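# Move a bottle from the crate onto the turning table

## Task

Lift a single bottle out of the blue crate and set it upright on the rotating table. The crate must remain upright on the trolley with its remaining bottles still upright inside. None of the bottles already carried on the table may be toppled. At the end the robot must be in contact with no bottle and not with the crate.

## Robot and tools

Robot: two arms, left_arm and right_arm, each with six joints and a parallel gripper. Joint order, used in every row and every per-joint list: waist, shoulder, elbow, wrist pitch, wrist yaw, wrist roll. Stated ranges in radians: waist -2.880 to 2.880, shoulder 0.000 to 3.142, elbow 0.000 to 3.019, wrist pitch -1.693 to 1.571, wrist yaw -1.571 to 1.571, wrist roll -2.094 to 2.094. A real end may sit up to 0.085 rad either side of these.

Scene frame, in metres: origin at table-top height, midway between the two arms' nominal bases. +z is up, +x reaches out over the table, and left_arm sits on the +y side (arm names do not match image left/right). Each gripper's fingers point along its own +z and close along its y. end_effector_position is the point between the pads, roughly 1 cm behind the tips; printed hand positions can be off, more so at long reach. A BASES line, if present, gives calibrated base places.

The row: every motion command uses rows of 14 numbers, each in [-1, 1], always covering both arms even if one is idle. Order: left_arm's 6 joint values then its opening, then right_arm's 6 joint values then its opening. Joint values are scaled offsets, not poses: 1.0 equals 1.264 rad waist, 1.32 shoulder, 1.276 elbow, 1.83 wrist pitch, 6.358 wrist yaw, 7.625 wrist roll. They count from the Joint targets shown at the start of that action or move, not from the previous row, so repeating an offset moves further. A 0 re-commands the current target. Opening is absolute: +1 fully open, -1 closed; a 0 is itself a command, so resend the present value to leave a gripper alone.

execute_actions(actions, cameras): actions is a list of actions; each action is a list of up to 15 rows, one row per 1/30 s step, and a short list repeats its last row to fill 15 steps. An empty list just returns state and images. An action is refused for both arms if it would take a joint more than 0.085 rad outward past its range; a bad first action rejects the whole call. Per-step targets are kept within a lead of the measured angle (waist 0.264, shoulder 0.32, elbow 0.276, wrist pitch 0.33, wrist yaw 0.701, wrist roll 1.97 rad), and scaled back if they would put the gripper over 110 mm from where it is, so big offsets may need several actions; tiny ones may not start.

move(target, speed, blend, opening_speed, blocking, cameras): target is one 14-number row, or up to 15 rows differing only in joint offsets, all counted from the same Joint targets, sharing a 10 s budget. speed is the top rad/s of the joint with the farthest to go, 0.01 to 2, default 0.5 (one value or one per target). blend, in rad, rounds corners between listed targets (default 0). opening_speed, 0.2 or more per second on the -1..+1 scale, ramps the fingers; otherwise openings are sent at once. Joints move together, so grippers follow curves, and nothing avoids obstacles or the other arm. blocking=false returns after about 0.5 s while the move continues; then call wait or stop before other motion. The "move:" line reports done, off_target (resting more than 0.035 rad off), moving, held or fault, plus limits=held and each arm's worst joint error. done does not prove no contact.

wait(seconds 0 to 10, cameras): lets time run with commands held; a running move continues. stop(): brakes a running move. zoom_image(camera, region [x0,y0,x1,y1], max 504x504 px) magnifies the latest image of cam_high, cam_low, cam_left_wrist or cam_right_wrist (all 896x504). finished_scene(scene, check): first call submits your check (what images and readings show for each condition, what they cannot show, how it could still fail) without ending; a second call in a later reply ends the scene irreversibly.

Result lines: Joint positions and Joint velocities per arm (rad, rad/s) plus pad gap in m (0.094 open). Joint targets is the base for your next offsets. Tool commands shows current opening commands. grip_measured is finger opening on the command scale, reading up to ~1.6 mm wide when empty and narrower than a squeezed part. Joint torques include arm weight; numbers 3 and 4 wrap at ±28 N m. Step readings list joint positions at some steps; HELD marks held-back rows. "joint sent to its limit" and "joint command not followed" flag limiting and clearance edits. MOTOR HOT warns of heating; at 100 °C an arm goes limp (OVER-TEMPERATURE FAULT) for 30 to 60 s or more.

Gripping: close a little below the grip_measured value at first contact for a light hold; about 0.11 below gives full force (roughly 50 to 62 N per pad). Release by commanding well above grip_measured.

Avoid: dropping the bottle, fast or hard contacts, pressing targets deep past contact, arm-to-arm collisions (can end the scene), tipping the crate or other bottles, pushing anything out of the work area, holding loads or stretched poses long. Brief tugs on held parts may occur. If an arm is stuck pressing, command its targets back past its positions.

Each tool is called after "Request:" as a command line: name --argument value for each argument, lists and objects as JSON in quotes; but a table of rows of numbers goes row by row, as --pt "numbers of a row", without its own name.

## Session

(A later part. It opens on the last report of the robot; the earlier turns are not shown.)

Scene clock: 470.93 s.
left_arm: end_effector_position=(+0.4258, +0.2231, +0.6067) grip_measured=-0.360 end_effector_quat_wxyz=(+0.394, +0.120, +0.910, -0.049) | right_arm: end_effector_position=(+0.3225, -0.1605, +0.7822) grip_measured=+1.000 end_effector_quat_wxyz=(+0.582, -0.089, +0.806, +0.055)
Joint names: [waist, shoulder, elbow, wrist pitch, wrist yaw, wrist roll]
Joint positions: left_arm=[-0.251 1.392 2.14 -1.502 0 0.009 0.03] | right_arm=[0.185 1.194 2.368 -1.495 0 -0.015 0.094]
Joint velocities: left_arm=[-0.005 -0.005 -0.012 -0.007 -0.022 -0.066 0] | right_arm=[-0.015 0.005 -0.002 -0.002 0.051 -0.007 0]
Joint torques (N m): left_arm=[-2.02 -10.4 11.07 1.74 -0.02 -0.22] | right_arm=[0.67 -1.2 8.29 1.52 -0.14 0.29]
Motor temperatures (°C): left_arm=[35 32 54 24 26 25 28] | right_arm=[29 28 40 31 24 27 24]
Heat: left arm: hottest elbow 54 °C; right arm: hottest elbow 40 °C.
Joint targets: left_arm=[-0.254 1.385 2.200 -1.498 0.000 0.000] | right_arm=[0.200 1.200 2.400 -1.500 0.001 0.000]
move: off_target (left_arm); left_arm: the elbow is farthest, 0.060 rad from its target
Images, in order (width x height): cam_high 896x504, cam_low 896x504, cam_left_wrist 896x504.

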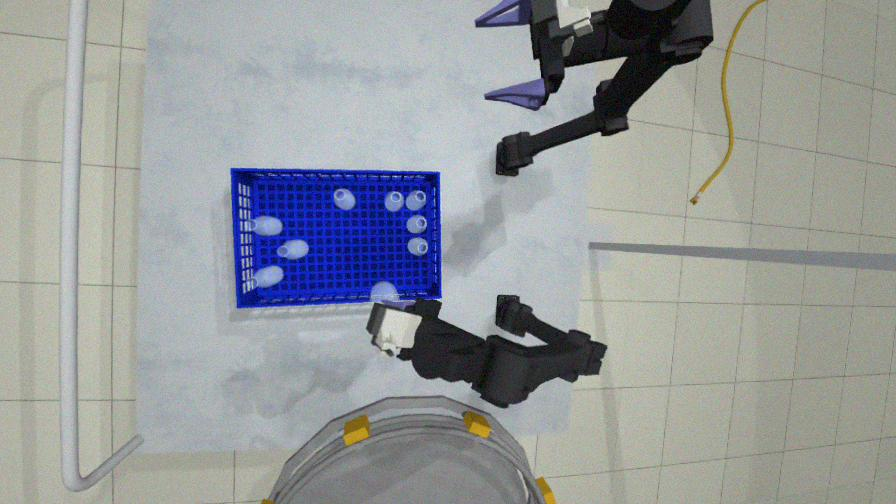

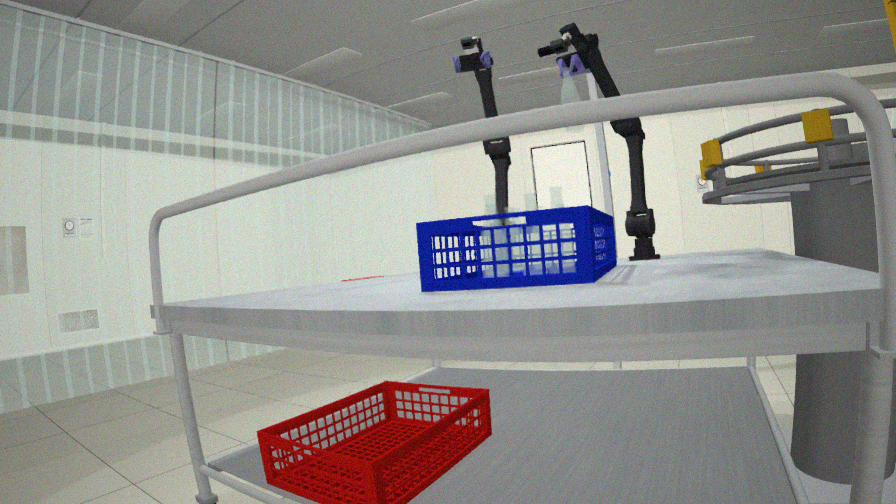

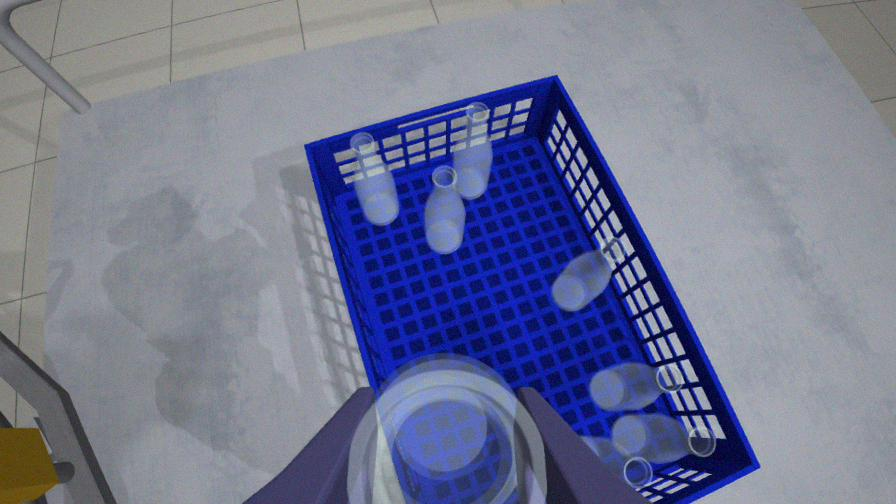

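Request:
move --target '[0.438, 0, 0, 0, 0, 0, -0.65, 0, 0, 0, 0, 0, 0, 1.0]' --speed 0.45 --cameras '["cam_high", "cam_low", "cam_left_wrist"]'

Scene clock: 478.33 s.
left_arm: end_effector_position=(+0.4204, +0.4847, +0.6067) grip_measured=-0.360 end_effector_quat_wxyz=(+0.393, -0.132, +0.908, +0.061) | right_arm: end_effector_position=(+0.3225, -0.1605, +0.7822) grip_measured=+1.000 end_effector_quat_wxyz=(+0.582, -0.089, +0.806, +0.055)
Joint names: [waist, shoulder, elbow, wrist pitch, wrist yaw, wrist roll]
Joint positions: left_arm=[0.3 1.392 2.14 -1.502 0 0.008 0.03] | right_arm=[0.185 1.194 2.368 -1.495 0 -0.015 0.094]
Joint velocities: left_arm=[0.005 0.005 -0.007 -0.012 0.022 0.066 0] | right_arm=[0.015 -0.005 0.017 -0.012 0.022 0.037 0]
Joint torques (N m): left_arm=[-2.08 -10.23 10.97 1.66 -0.04 -0.16] | right_arm=[0.56 -1.2 8.29 1.51 -0.14 0.29]
Motor temperatures (°C): left_arm=[35 31 55 24 26 25 28] | right_arm=[29 28 40 31 24 27 24]
Heat: left arm: hottest elbow 55 °C; right arm: hottest elbow 40 °C.
Joint targets: left_arm=[0.299 1.385 2.200 -1.498 0.000 0.000] | right_arm=[0.200 1.200 2.400 -1.500 0.001 0.000]
move: off_target (left_arm); left_arm: the elbow is farthest, 0.060 rad from its target
Images, in order (width x height): cam_high 896x504, cam_low 896x504, cam_left_wrist 896x504.

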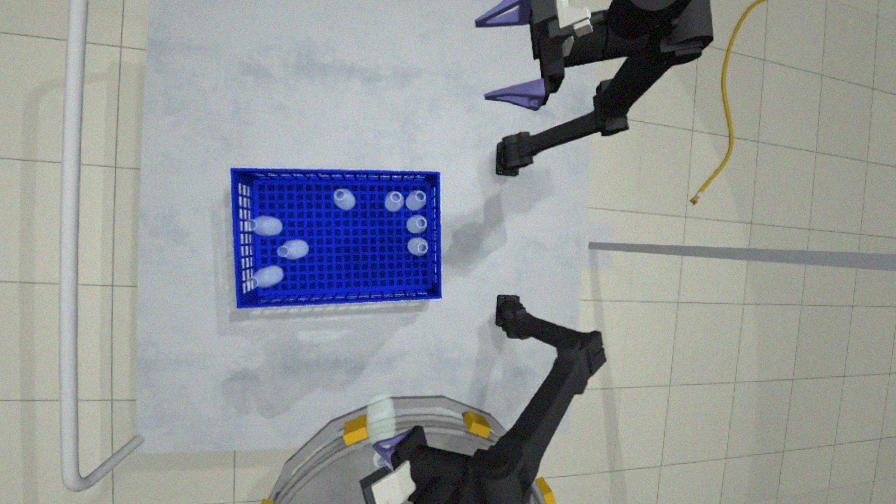

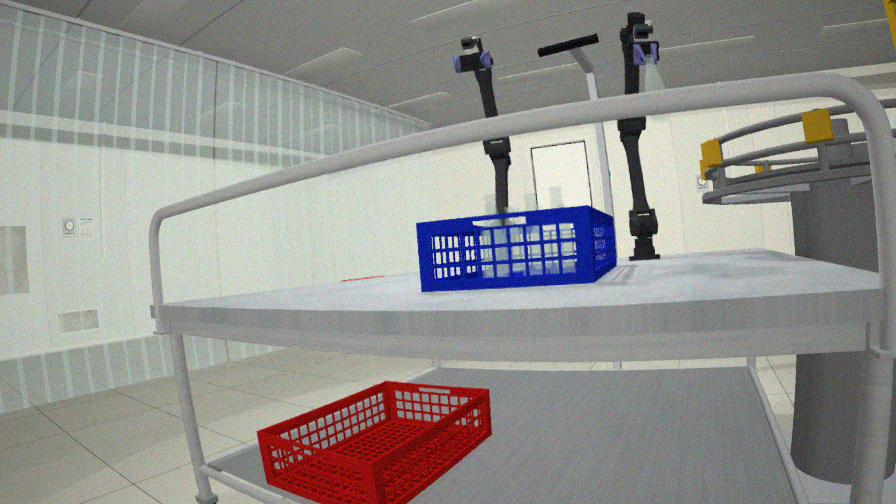

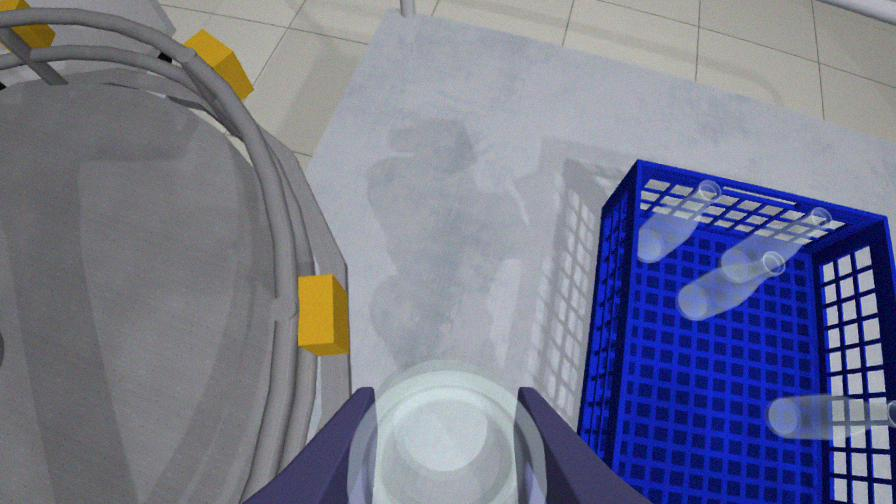

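Request:
zoom_image --camera "cam_low" --region '[600, 20, 860, 220]'

Request:
zoom_image --camera "cam_high" --region '[230, 364, 610, 504]'

Request:
zoom_image --camera "cam_left_wrist" --region '[0, 0, 504, 504]'

Scaled by 1.938 from the camera's 896x504 image, which has a finer 1280x720 frame.

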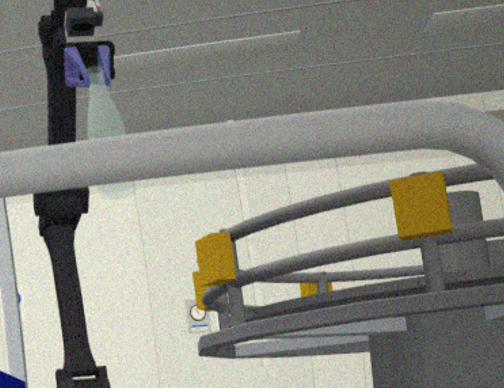

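Scaled by 1.326 from the camera's 896x504 image, which has a finer 1280x720 frame.

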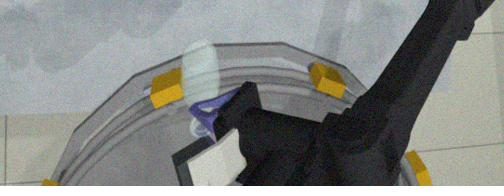

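Scaled by 1.000.

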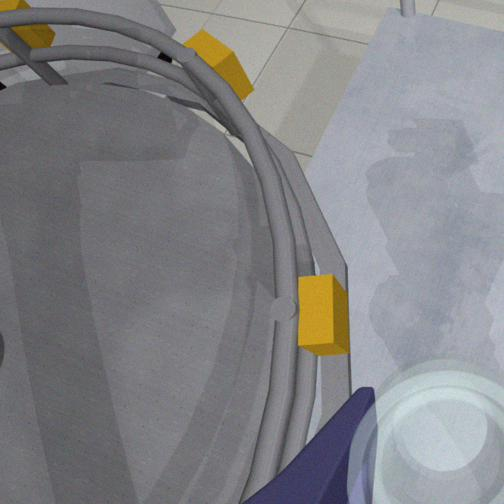

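Request:
move --target '[0.198, 0, 0, 0, 0, 0, -0.65, 0, 0, 0, 0, 0, 0, 1.0]' --speed 0.4 --cameras '["cam_low", "cam_left_wrist"]'

Scene clock: 508.33 s.
left_arm: end_effector_position=(+0.3720, +0.5929, +0.6067) grip_measured=-0.360 end_effector_quat_wxyz=(+0.382, -0.243, +0.885, +0.108) | right_arm: end_effector_position=(+0.3225, -0.1605, +0.7822) grip_measured=+1.000 end_effector_quat_wxyz=(+0.582, -0.089, +0.806, +0.055)
Joint names: [waist, shoulder, elbow, wrist pitch, wrist yaw, wrist roll]
Joint positions: left_arm=[0.548 1.392 2.14 -1.502 0.001 0.008 0.03] | right_arm=[0.185 1.194 2.368 -1.495 0 -0.015 0.094]
Joint velocities: left_arm=[-0.024 -0.024 0.007 0.007 -0.022 0.037 0] | right_arm=[-0.005 -0.005 -0.022 -0.017 -0.007 0.037 0]
Joint torques (N m): left_arm=[-2.43 -10.23 11.1 1.8 -0.04 -0.2] | right_arm=[0.62 -1.14 8.27 1.51 -0.14 0.29]
Motor temperatures (°C): left_arm=[35 31 56 24 26 25 28] | right_arm=[29 28 40 31 24 27 24]
Heat: left arm: hottest elbow 56 °C; right arm: hottest elbow 40 °C.
Joint targets: left_arm=[0.549 1.385 2.200 -1.498 0.000 0.000] | right_arm=[0.200 1.200 2.400 -1.500 0.001 0.000]
move: off_target (left_arm); left_arm: the elbow is farthest, 0.060 rad from its target
Images, in order (width x height): cam_low 896x504, cam_left_wrist 896x504.

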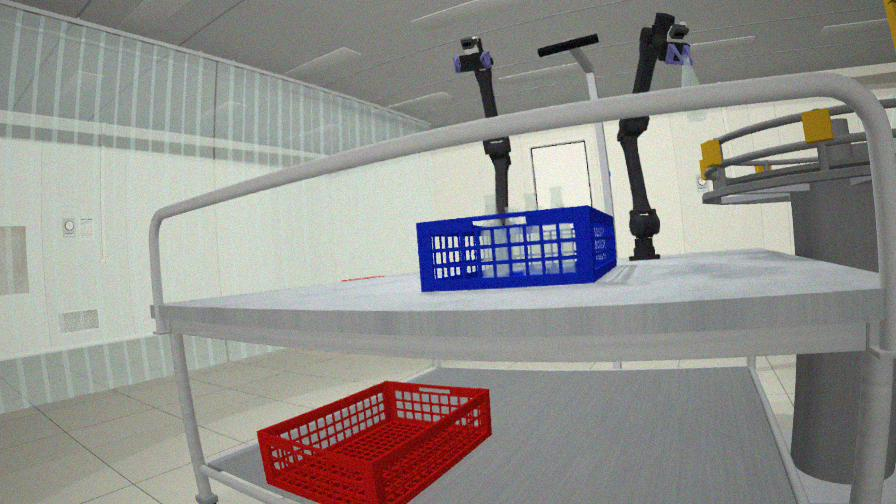

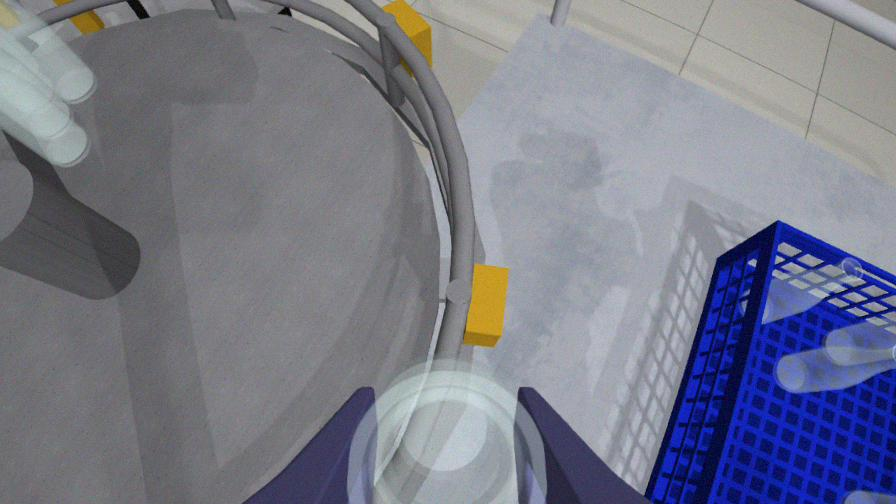

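Request:
zoom_image --camera "cam_left_wrist" --region '[360, 220, 580, 400]'

Request:
zoom_image --camera "cam_low" --region '[640, 30, 860, 220]'

Request:
zoom_image --camera "cam_left_wrist" --region '[0, 0, 440, 400]'

Scaled by 2.291 from the camera's 896x504 image, which has a finer 1280x720 frame.

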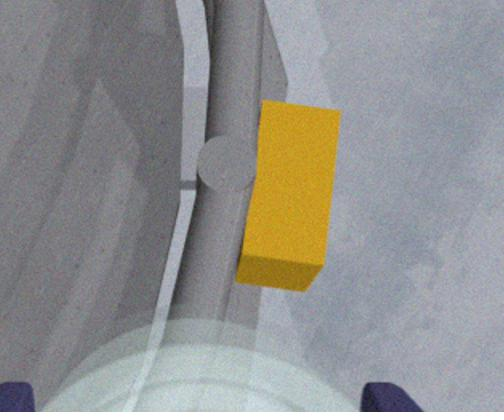

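Scaled by 2.291 from the camera's 896x504 image, which has a finer 1280x720 frame.

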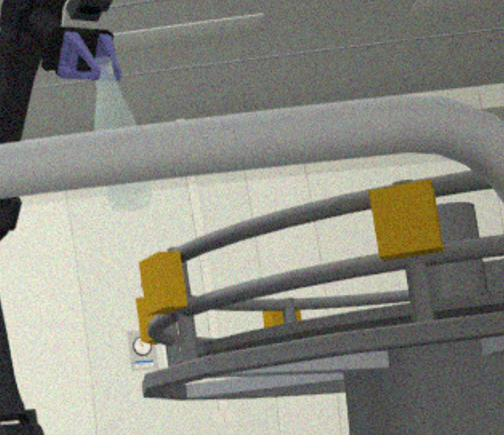

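Scaled by 1.145 from the camera's 896x504 image, which has a finer 1280x720 frame.

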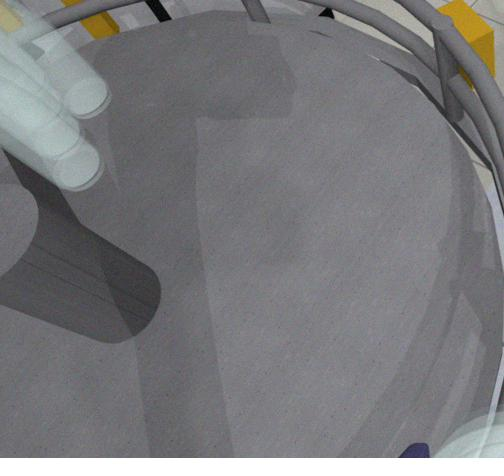

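Request:
move --target '[0.2547, 0, 0, 0, 0, 0, -0.65, 0, 0, 0, 0, 0, 0, 1.0]' --speed 0.4 --cameras '["cam_high", "cam_low", "cam_left_wrist"]'

Scene clock: 544.83 s.
left_arm: end_effector_position=(+0.2718, +0.7106, +0.6067) grip_measured=-0.360 end_effector_quat_wxyz=(+0.360, -0.383, +0.834, +0.168) | right_arm: end_effector_position=(+0.3225, -0.1605, +0.7822) grip_measured=+1.000 end_effector_quat_wxyz=(+0.582, -0.089, +0.806, +0.055)
Joint names: [waist, shoulder, elbow, wrist pitch, wrist yaw, wrist roll]
Joint positions: left_arm=[0.871 1.392 2.14 -1.502 0.001 0.007 0.03] | right_arm=[0.185 1.194 2.368 -1.495 0 -0.015 0.094]
Joint velocities: left_arm=[-0.024 -0.015 -0.007 -0.002 0.007 -0.037 0] | right_arm=[-0.005 0.005 -0.012 0.012 -0.066 0.066 0]
Joint torques (N m): left_arm=[-1.38 -9.76 11.18 1.84 -0.07 -0.2] | right_arm=[0.67 -1.2 8.29 1.52 -0.14 0.29]
Motor temperatures (°C): left_arm=[35 31 57 24 25 25 28] | right_arm=[29 27 40 30 24 27 24]
Heat: left arm: hottest elbow 57 °C; right arm: hottest elbow 40 °C.
Joint targets: left_arm=[0.871 1.385 2.200 -1.498 0.000 0.000] | right_arm=[0.200 1.200 2.400 -1.500 0.001 0.000]
move: off_target (left_arm); left_arm: the elbow is farthest, 0.060 rad from its target
Images, in order (width x height): cam_high 896x504, cam_low 896x504, cam_left_wrist 896x504.

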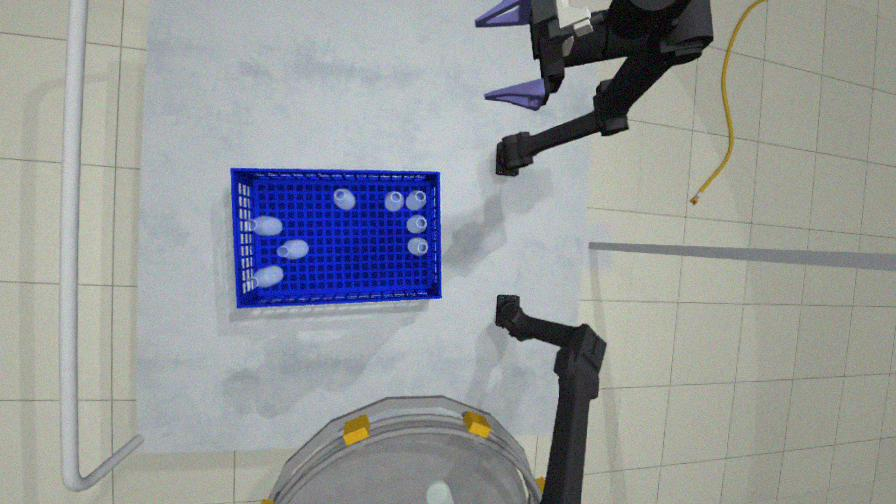

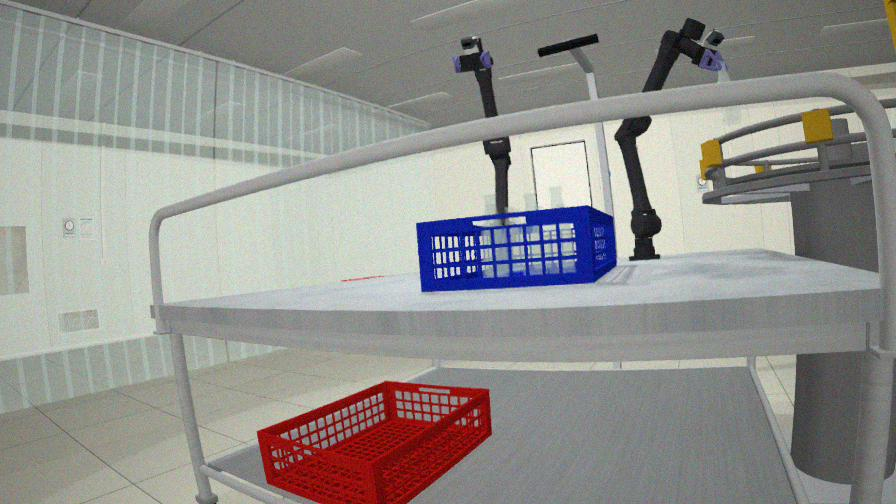

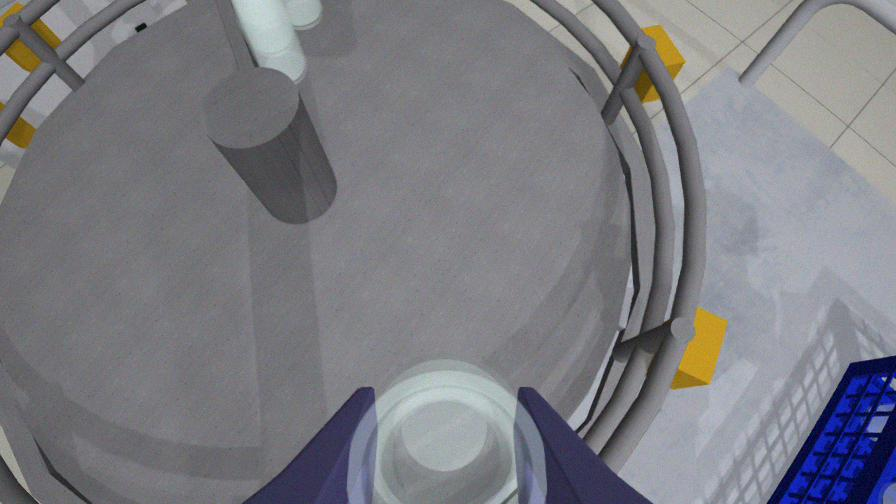

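Request:
move --pt "0 -0.0280 -0.2861 0.1490 0 0 -0.65 0 0 0 0 0 0 1.0" --pt "0 0.0208 -0.3959 0.2605 0 0 -0.65 0 0 0 0 0 0 1.0" --speed 0.35 --blend 0.05 --cameras '["cam_low", "cam_left_wrist"]'

Scene clock: 578.57 s.
left_arm: end_effector_position=(+0.3352, +0.7855, +0.4253) grip_measured=-0.360 end_effector_quat_wxyz=(+0.336, -0.388, +0.844, +0.157) | right_arm: end_effector_position=(+0.3225, -0.1605, +0.7822) grip_measured=+1.000 end_effector_quat_wxyz=(+0.582, -0.089, +0.806, +0.055)
Joint names: [waist, shoulder, elbow, wrist pitch, wrist yaw, wrist roll]
Joint positions: left_arm=[0.871 1.435 1.67 -1.046 0.001 0.007 0.03] | right_arm=[0.185 1.194 2.368 -1.495 0 -0.015 0.094]
Joint velocities: left_arm=[-0.005 -0.005 0.007 0.027 0.007 0.022 -0.001] | right_arm=[-0.005 -0.015 0.002 0.007 0.066 -0.037 0]
Joint torques (N m): left_arm=[-1.67 -14.15 10.3 2.61 0 -0.21] | right_arm=[0.67 -1.2 8.28 1.5 -0.14 0.29]
Motor temperatures (°C): left_arm=[35 31 57 24 25 25 29] | right_arm=[28 27 40 30 24 27 23]
Heat: left arm: hottest elbow 57 °C; right arm: hottest elbow 40 °C.
Joint targets: left_arm=[0.871 1.413 1.694 -1.022 0.000 0.000] | right_arm=[0.200 1.200 2.400 -1.500 0.001 0.000]
move: done
Images, in order (width x height): cam_low 896x504, cam_left_wrist 896x504.

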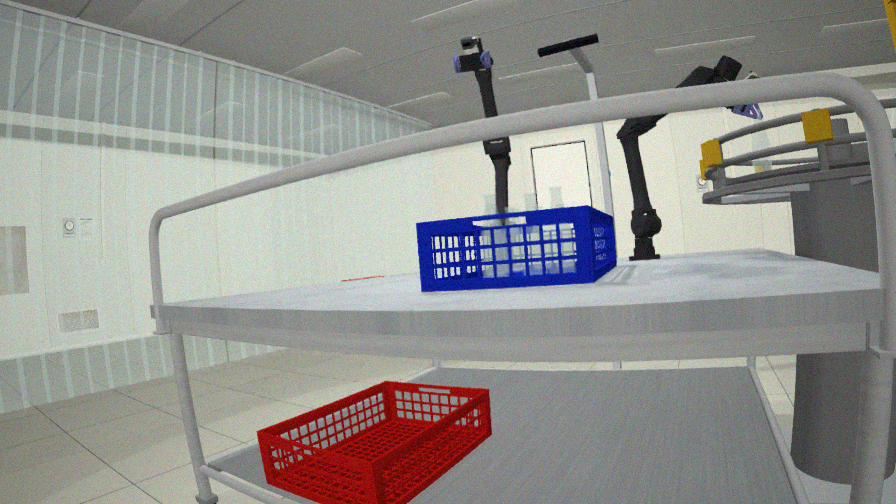

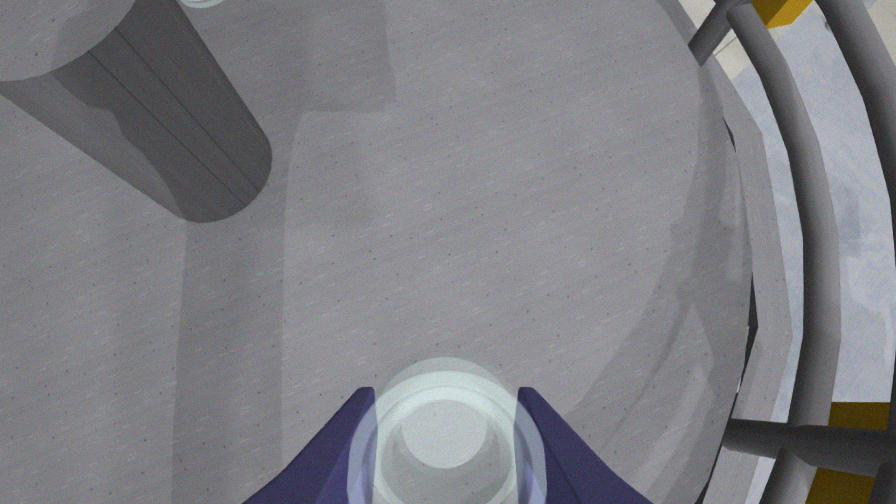

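Request:
zoom_image --camera "cam_left_wrist" --region '[196, 254, 696, 504]'

Request:
zoom_image --camera "cam_low" --region '[680, 60, 880, 220]'

Scaled by 1.008 from the camera's 896x504 image, which has a finer 1280x720 frame.

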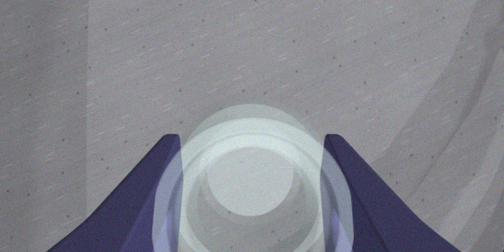

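Scaled by 2.520 from the camera's 896x504 image, which has a finer 1280x720 frame.

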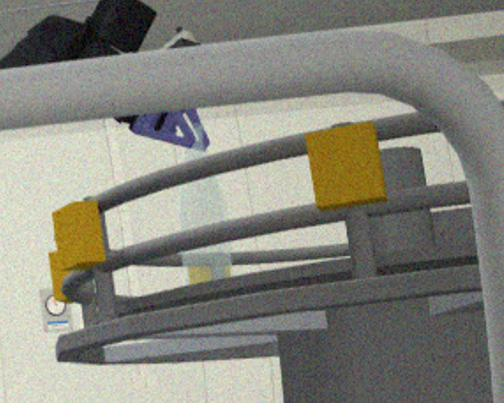

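Request:
move --target '[0, -0.0258, -0.0839, 0.0634, 0, 0, -0.65, 0, 0, 0, 0, 0, 0, 1.0]' --speed 0.2 --cameras '["cam_low", "cam_left_wrist"]'

Scene clock: 608.40 s.
left_arm: end_effector_position=(+0.3377, +0.7876, +0.4150) grip_measured=-0.360 end_effector_quat_wxyz=(+0.363, -0.383, +0.832, +0.169) | right_arm: end_effector_position=(+0.3225, -0.1605, +0.7822) grip_measured=+1.000 end_effector_quat_wxyz=(+0.582, -0.089, +0.806, +0.055)
Joint names: [waist, shoulder, elbow, wrist pitch, wrist yaw, wrist roll]
Joint positions: left_arm=[0.87 1.402 1.578 -0.922 0.001 0.004 0.03] | right_arm=[0.185 1.194 2.368 -1.495 0 -0.015 0.094]
Joint velocities: left_arm=[0.005 -0.005 -0.007 0.002 0.081 0.007 0.001] | right_arm=[-0.005 -0.005 -0.002 0.012 0.081 -0.007 0]
Joint torques (N m): left_arm=[-1.9 -13.92 9.4 2.36 -0.04 -0.17] | right_arm=[0.62 -1.2 8.29 1.51 -0.14 0.29]
Motor temperatures (°C): left_arm=[35 33 55 24 25 25 29] | right_arm=[28 27 40 30 24 26 23]
Heat: left arm: hottest elbow 55 °C; right arm: hottest elbow 40 °C.
Joint targets: left_arm=[0.872 1.378 1.587 -0.905 0.000 0.000] | right_arm=[0.200 1.200 2.400 -1.500 0.001 0.000]
move: done
Images, in order (width x height): cam_low 896x504, cam_left_wrist 896x504.

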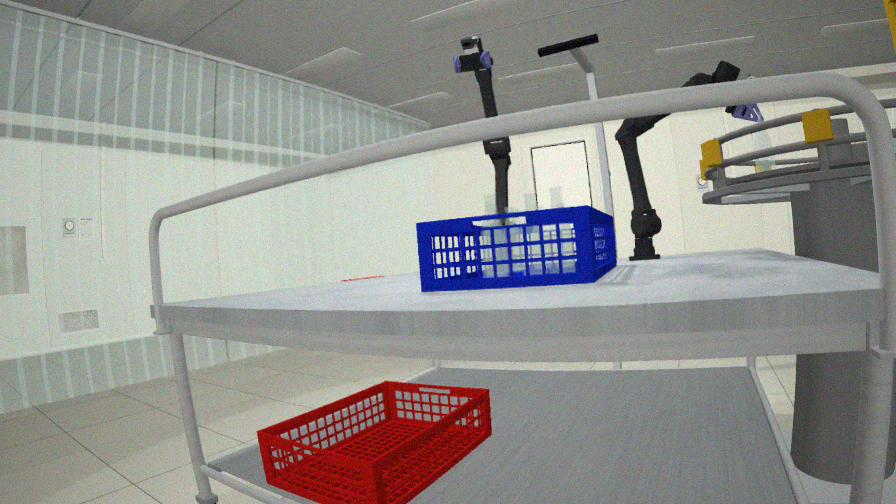

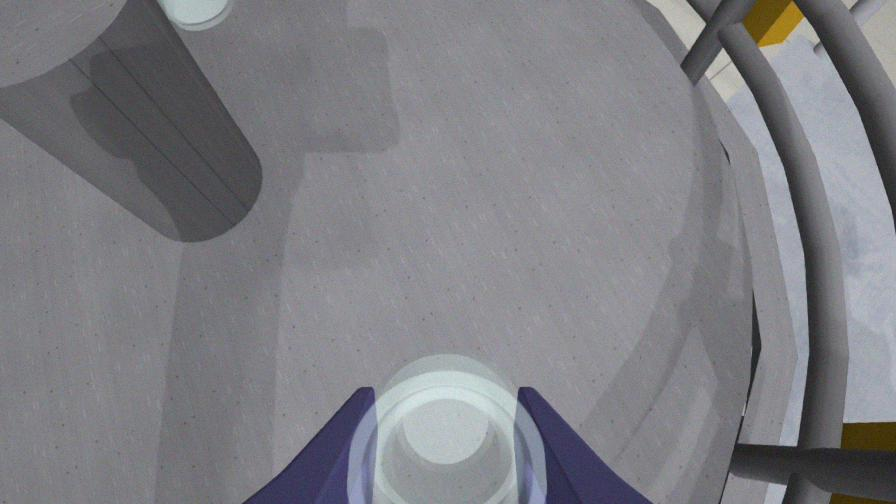

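Request:
move --target '[0, 0.003, -0.0329, 0.0175, 0, 0, -0.65, 0, 0, 0, 0, 0, 0, 1.0]' --speed 0.15 --cameras '["cam_left_wrist"]'

Scene clock: 621.60 s.
left_arm: end_effector_position=(+0.3394, +0.7882, +0.4150) grip_measured=-0.360 end_effector_quat_wxyz=(+0.378, -0.384, +0.825, +0.170) | right_arm: end_effector_position=(+0.3225, -0.1605, +0.7822) grip_measured=+1.000 end_effector_quat_wxyz=(+0.582, -0.089, +0.806, +0.055)
Joint names: [waist, shoulder, elbow, wrist pitch, wrist yaw, wrist roll]
Joint positions: left_arm=[0.87 1.39 1.551 -0.875 0.006 -0.008 0.03] | right_arm=[0.185 1.194 2.368 -1.495 0 -0.015 0.094]
Joint velocities: left_arm=[-0.015 -0.005 -0.002 0.017 -0.022 -0.007 0] | right_arm=[-0.005 -0.015 0.027 -0.007 -0.007 -0.066 0]
Joint torques (N m): left_arm=[-1.49 -12.69 8.43 1.66 -0.27 -0.04] | right_arm=[0.62 -1.26 8.29 1.52 -0.14 0.29]
Motor temperatures (°C): left_arm=[34 33 53 24 25 25 29] | right_arm=[28 27 40 30 24 26 23]
Heat: left arm: hottest elbow 53 °C; right arm: hottest elbow 40 °C.
Joint targets: left_arm=[0.872 1.383 1.545 -0.873 0.000 0.000] | right_arm=[0.200 1.200 2.400 -1.500 0.001 0.000]
move: done
Images, in order (width x height): cam_left_wrist 896x504.

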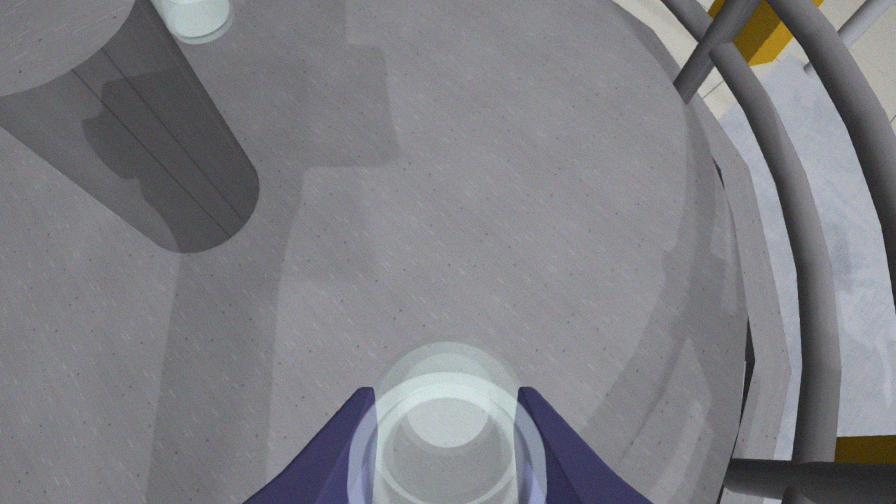

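Request:
wait --seconds 0 --cameras '["cam_high", "cam_low", "cam_left_wrist"]'

Scene clock: 652.53 s.
left_arm: end_effector_position=(+0.3396, +0.7884, +0.4152) grip_measured=-0.360 end_effector_quat_wxyz=(+0.379, -0.384, +0.824, +0.171) | right_arm: end_effector_position=(+0.3225, -0.1605, +0.7822) grip_measured=+1.000 end_effector_quat_wxyz=(+0.582, -0.089, +0.806, +0.055)
Joint names: [waist, shoulder, elbow, wrist pitch, wrist yaw, wrist roll]
Joint positions: left_arm=[0.87 1.39 1.551 -0.874 0.006 -0.008 0.03] | right_arm=[0.185 1.194 2.368 -1.495 0 -0.015 0.094]
Joint velocities: left_arm=[-0.005 -0.005 0.017 -0.002 0.051 0.007 -0.001] | right_arm=[-0.015 -0.005 -0.007 -0.017 -0.037 0.066 0]
Joint torques (N m): left_arm=[-1.49 -12.75 8.64 1.73 -0.32 -0.06] | right_arm=[0.62 -1.26 8.28 1.52 -0.13 0.28]
Motor temperatures (°C): left_arm=[34 34 51 24 25 25 29] | right_arm=[28 27 40 30 24 26 23]
Heat: left arm: hottest elbow 51 °C; right arm: hottest elbow 40 °C.
Joint targets: left_arm=[0.872 1.383 1.546 -0.873 0.000 0.000] | right_arm=[0.200 1.200 2.400 -1.500 0.001 0.000]
Tool commands: left_gripper/opening=-0.65 right_gripper/opening=+1.0
Images, in order (width x height): cam_high 896x504, cam_low 896x504, cam_left_wrist 896x504.

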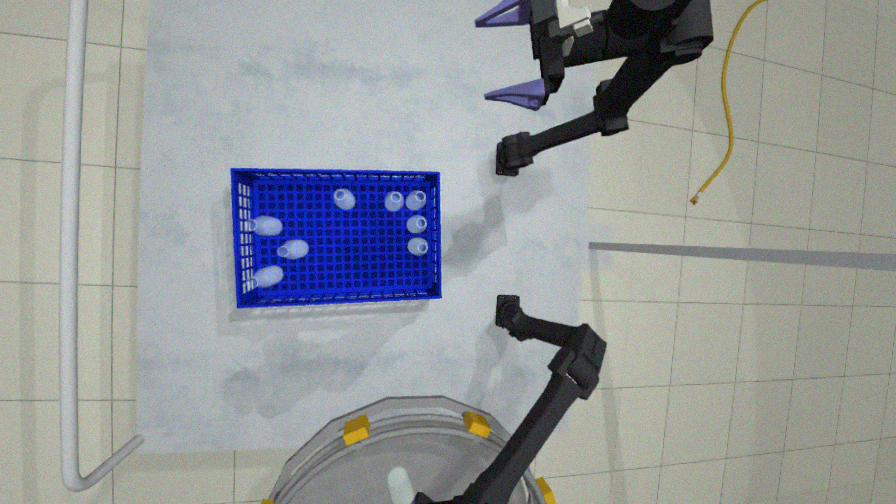

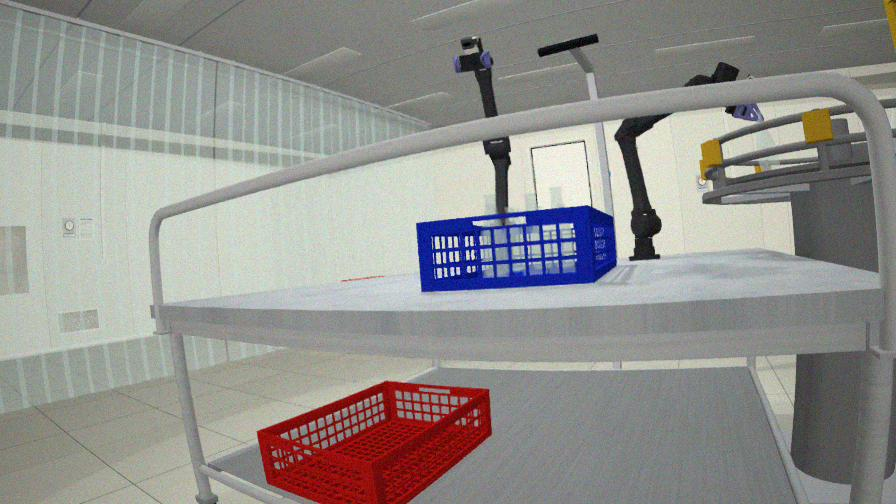

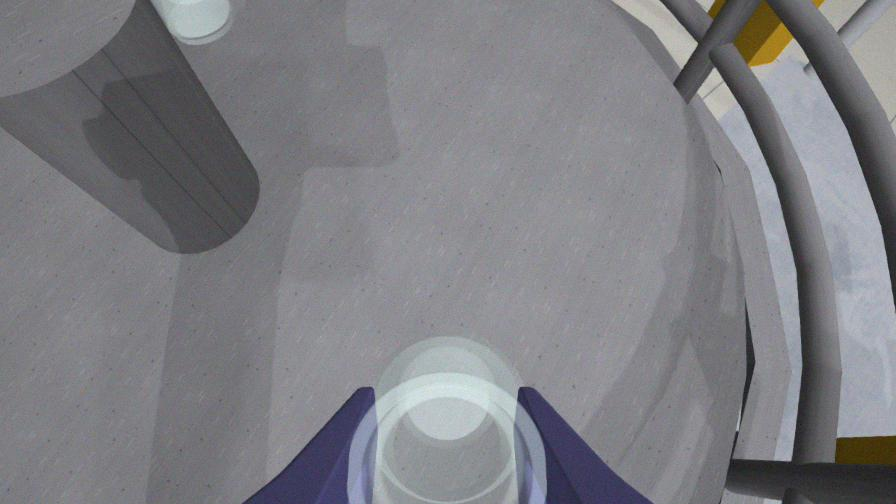

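Request:
wait --seconds 1 --cameras '["cam_left_wrist"]'

Request:
zoom_image --camera "cam_left_wrist" --region '[0, 0, 504, 504]'

Scene clock: 664.43 s.
left_arm: end_effector_position=(+0.3396, +0.7884, +0.4152) grip_measured=-0.360 end_effector_quat_wxyz=(+0.379, -0.384, +0.824, +0.171) | right_arm: end_effector_position=(+0.3225, -0.1605, +0.7822) grip_measured=+1.000 end_effector_quat_wxyz=(+0.582, -0.089, +0.806, +0.055)
Joint names: [waist, shoulder, elbow, wrist pitch, wrist yaw, wrist roll]
Joint positions: left_arm=[0.87 1.39 1.551 -0.874 0.006 -0.008 0.03] | right_arm=[0.185 1.194 2.368 -1.495 0 -0.015 0.094]
Joint velocities: left_arm=[-0.005 -0.005 0.002 0.002 0.022 0.007 0] | right_arm=[0.005 0.005 0.012 0.002 -0.022 0.007 0]
Joint torques (N m): left_arm=[-1.32 -12.57 8.44 1.68 -0.28 -0.03] | right_arm=[0.62 -1.2 8.28 1.51 -0.14 0.29]
Motor temperatures (°C): left_arm=[34 34 51 23 25 25 29] | right_arm=[28 27 40 30 24 26 23]
Heat: left arm: hottest elbow 51 °C; right arm: hottest elbow 40 °C.
Joint targets: left_arm=[0.872 1.383 1.546 -0.873 0.000 0.000] | right_arm=[0.200 1.200 2.400 -1.500 0.001 0.000]
Tool commands: left_gripper/opening=-0.65 right_gripper/opening=+1.0
wait: 1.00 s; at rest from the start
Images, in order (width x height): cam_left_wrist 896x504.

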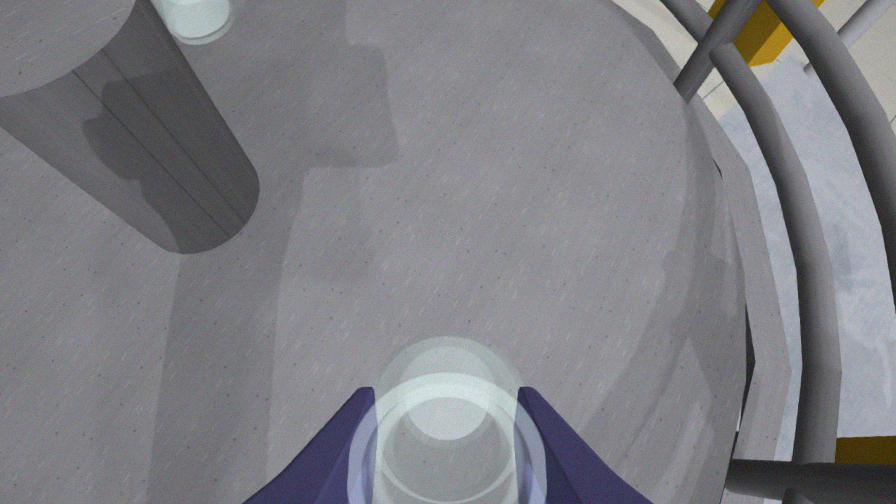

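Scaled by 1.000.

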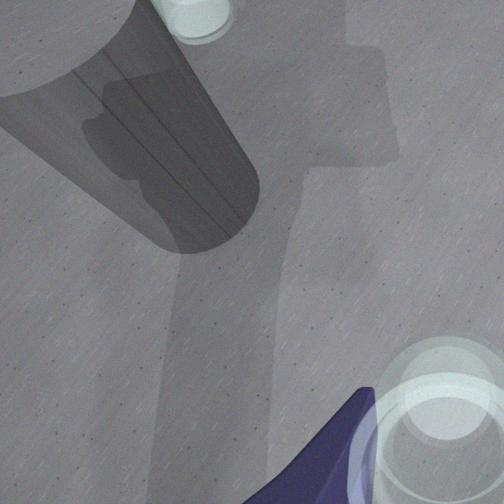

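Request:
zoom_image --camera "cam_left_wrist" --region '[400, 60, 660, 320]'

Request:
wait --seconds 2 --cameras '["cam_left_wrist"]'

Request:
zoom_image --camera "cam_left_wrist" --region '[400, 60, 660, 320]'

Scaled by 1.938 from the camera's 896x504 image, which has a finer 1280x720 frame.

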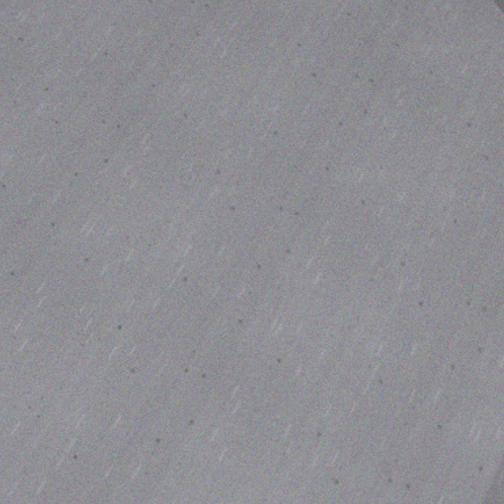

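Scene clock: 672.13 s.
left_arm: end_effector_position=(+0.3396, +0.7884, +0.4152) grip_measured=-0.360 end_effector_quat_wxyz=(+0.379, -0.384, +0.824, +0.171) | right_arm: end_effector_position=(+0.3225, -0.1605, +0.7822) grip_measured=+1.000 end_effector_quat_wxyz=(+0.582, -0.089, +0.806, +0.055)
Joint names: [waist, shoulder, elbow, wrist pitch, wrist yaw, wrist roll]
Joint positions: left_arm=[0.87 1.39 1.551 -0.874 0.006 -0.008 0.03] | right_arm=[0.185 1.194 2.368 -1.495 0 -0.015 0.094]
Joint velocities: left_arm=[-0.015 -0.005 -0.012 -0.002 0.037 0.037 -0.001] | right_arm=[-0.015 -0.005 0.012 -0.007 -0.037 -0.081 0]
Joint torques (N m): left_arm=[-1.67 -12.75 8.49 1.7 -0.29 -0.03] | right_arm=[0.62 -1.2 8.29 1.5 -0.14 0.29]
Motor temperatures (°C): left_arm=[34 34 51 23 25 25 29] | right_arm=[28 27 40 29 24 26 23]
Heat: left arm: hottest elbow 51 °C; right arm: hottest elbow 40 °C.
Joint targets: left_arm=[0.872 1.383 1.546 -0.873 0.000 0.000] | right_arm=[0.200 1.200 2.400 -1.500 0.001 0.000]
Tool commands: left_gripper/opening=-0.65 right_gripper/opening=+1.0
wait: 2.00 s; at rest from the start
Images, in order (width x height): cam_left_wrist 896x504.

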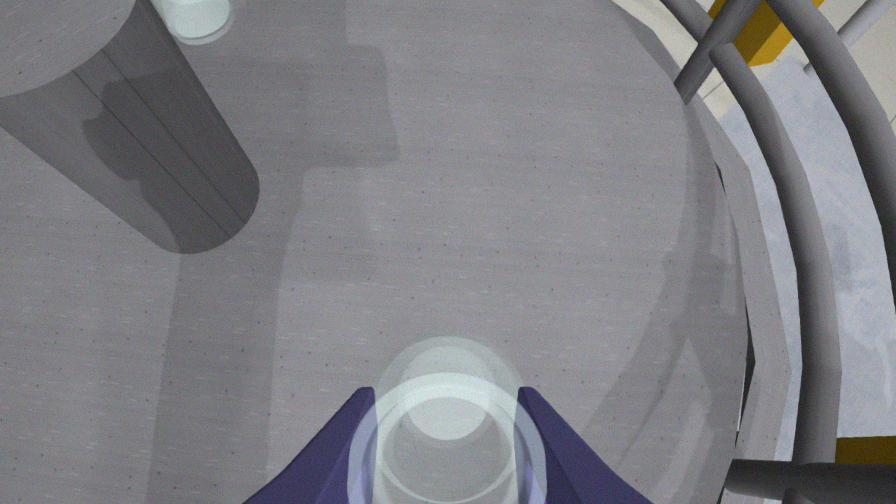

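Scaled by 1.938 from the camera's 896x504 image, which has a finer 1280x720 frame.

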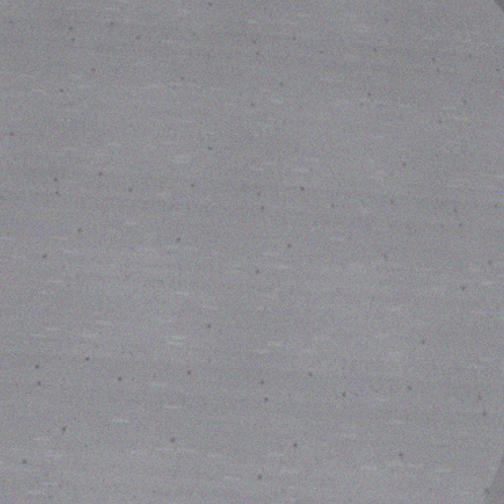

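Request:
zoom_image --camera "cam_left_wrist" --region '[330, 300, 570, 504]'

Scaled by 2.100 from the camera's 896x504 image, which has a finer 1280x720 frame.

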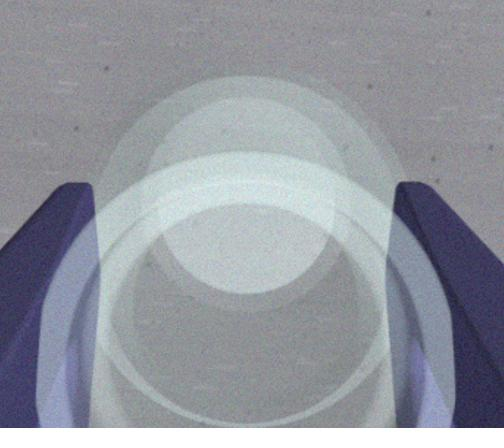

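Request:
move --pt "0 0.1379 0.3793 -0.2180 0 0 -0.65 0 0 0 0 0 0 1.0" --pt "-0.1519 0.3553 0.6340 -0.2404 0 0 -0.65 0 0 0 0 0 0 1.0" --speed 0.35 --blend 0.04 --cameras '["cam_high", "cam_low", "cam_left_wrist"]'

Scene clock: 706.50 s.
left_arm: end_effector_position=(+0.5080, +0.7810, +0.4337) grip_measured=-0.360 end_effector_quat_wxyz=(+0.311, -0.316, +0.890, +0.107) | right_arm: end_effector_position=(+0.3225, -0.1605, +0.7822) grip_measured=+1.000 end_effector_quat_wxyz=(+0.582, -0.089, +0.806, +0.055)
Joint names: [waist, shoulder, elbow, wrist pitch, wrist yaw, wrist roll]
Joint positions: left_arm=[0.677 1.868 2.283 -1.315 0.001 -0.009 0.03] | right_arm=[0.185 1.194 2.368 -1.495 0 -0.015 0.094]
Joint velocities: left_arm=[-0.015 0.005 -0.007 -0.007 -0.022 0.022 0] | right_arm=[-0.005 -0.015 0.017 -0.007 -0.037 -0.037 0]
Joint torques (N m): left_arm=[-1.73 -19.31 13.04 1.61 -0.08 -0.02] | right_arm=[0.62 -1.14 8.28 1.51 -0.14 0.29]
Motor temperatures (°C): left_arm=[34 34 51 23 25 25 29] | right_arm=[28 27 40 29 24 26 23]
Heat: left arm: hottest elbow 51 °C; right arm: hottest elbow 40 °C.
Joint targets: left_arm=[0.679 1.852 2.355 -1.313 0.000 0.000] | right_arm=[0.200 1.200 2.400 -1.500 0.001 0.000]
move: off_target (left_arm); left_arm: the elbow is farthest, 0.072 rad from its target
Images, in order (width x height): cam_high 896x504, cam_low 896x504, cam_left_wrist 896x504.

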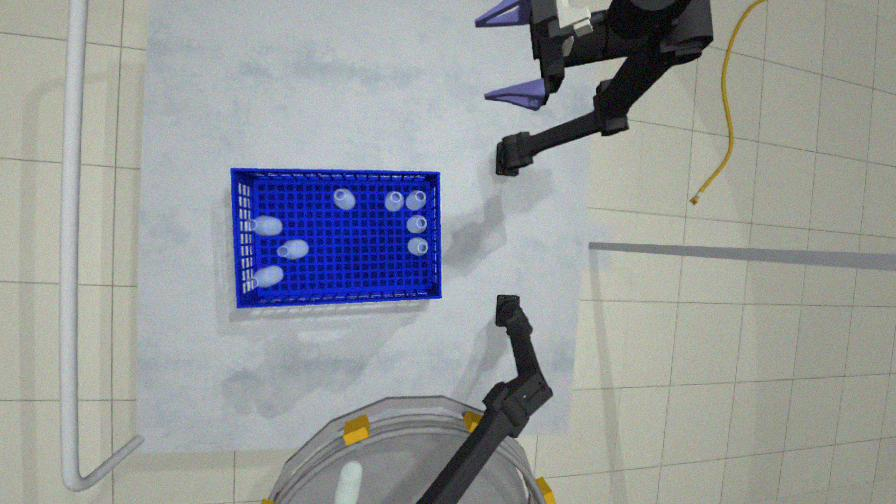

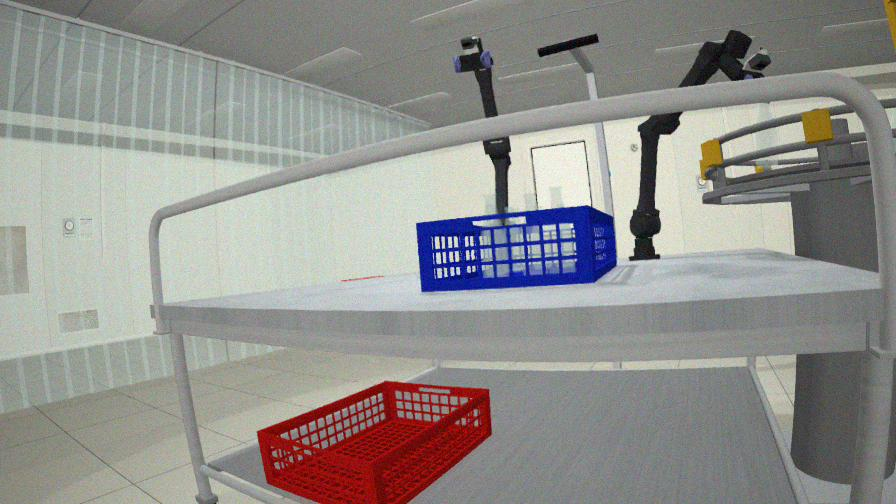

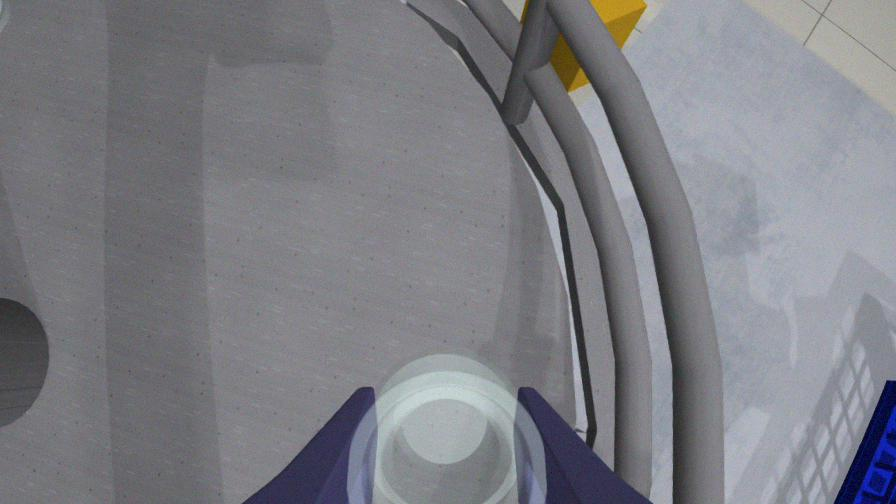

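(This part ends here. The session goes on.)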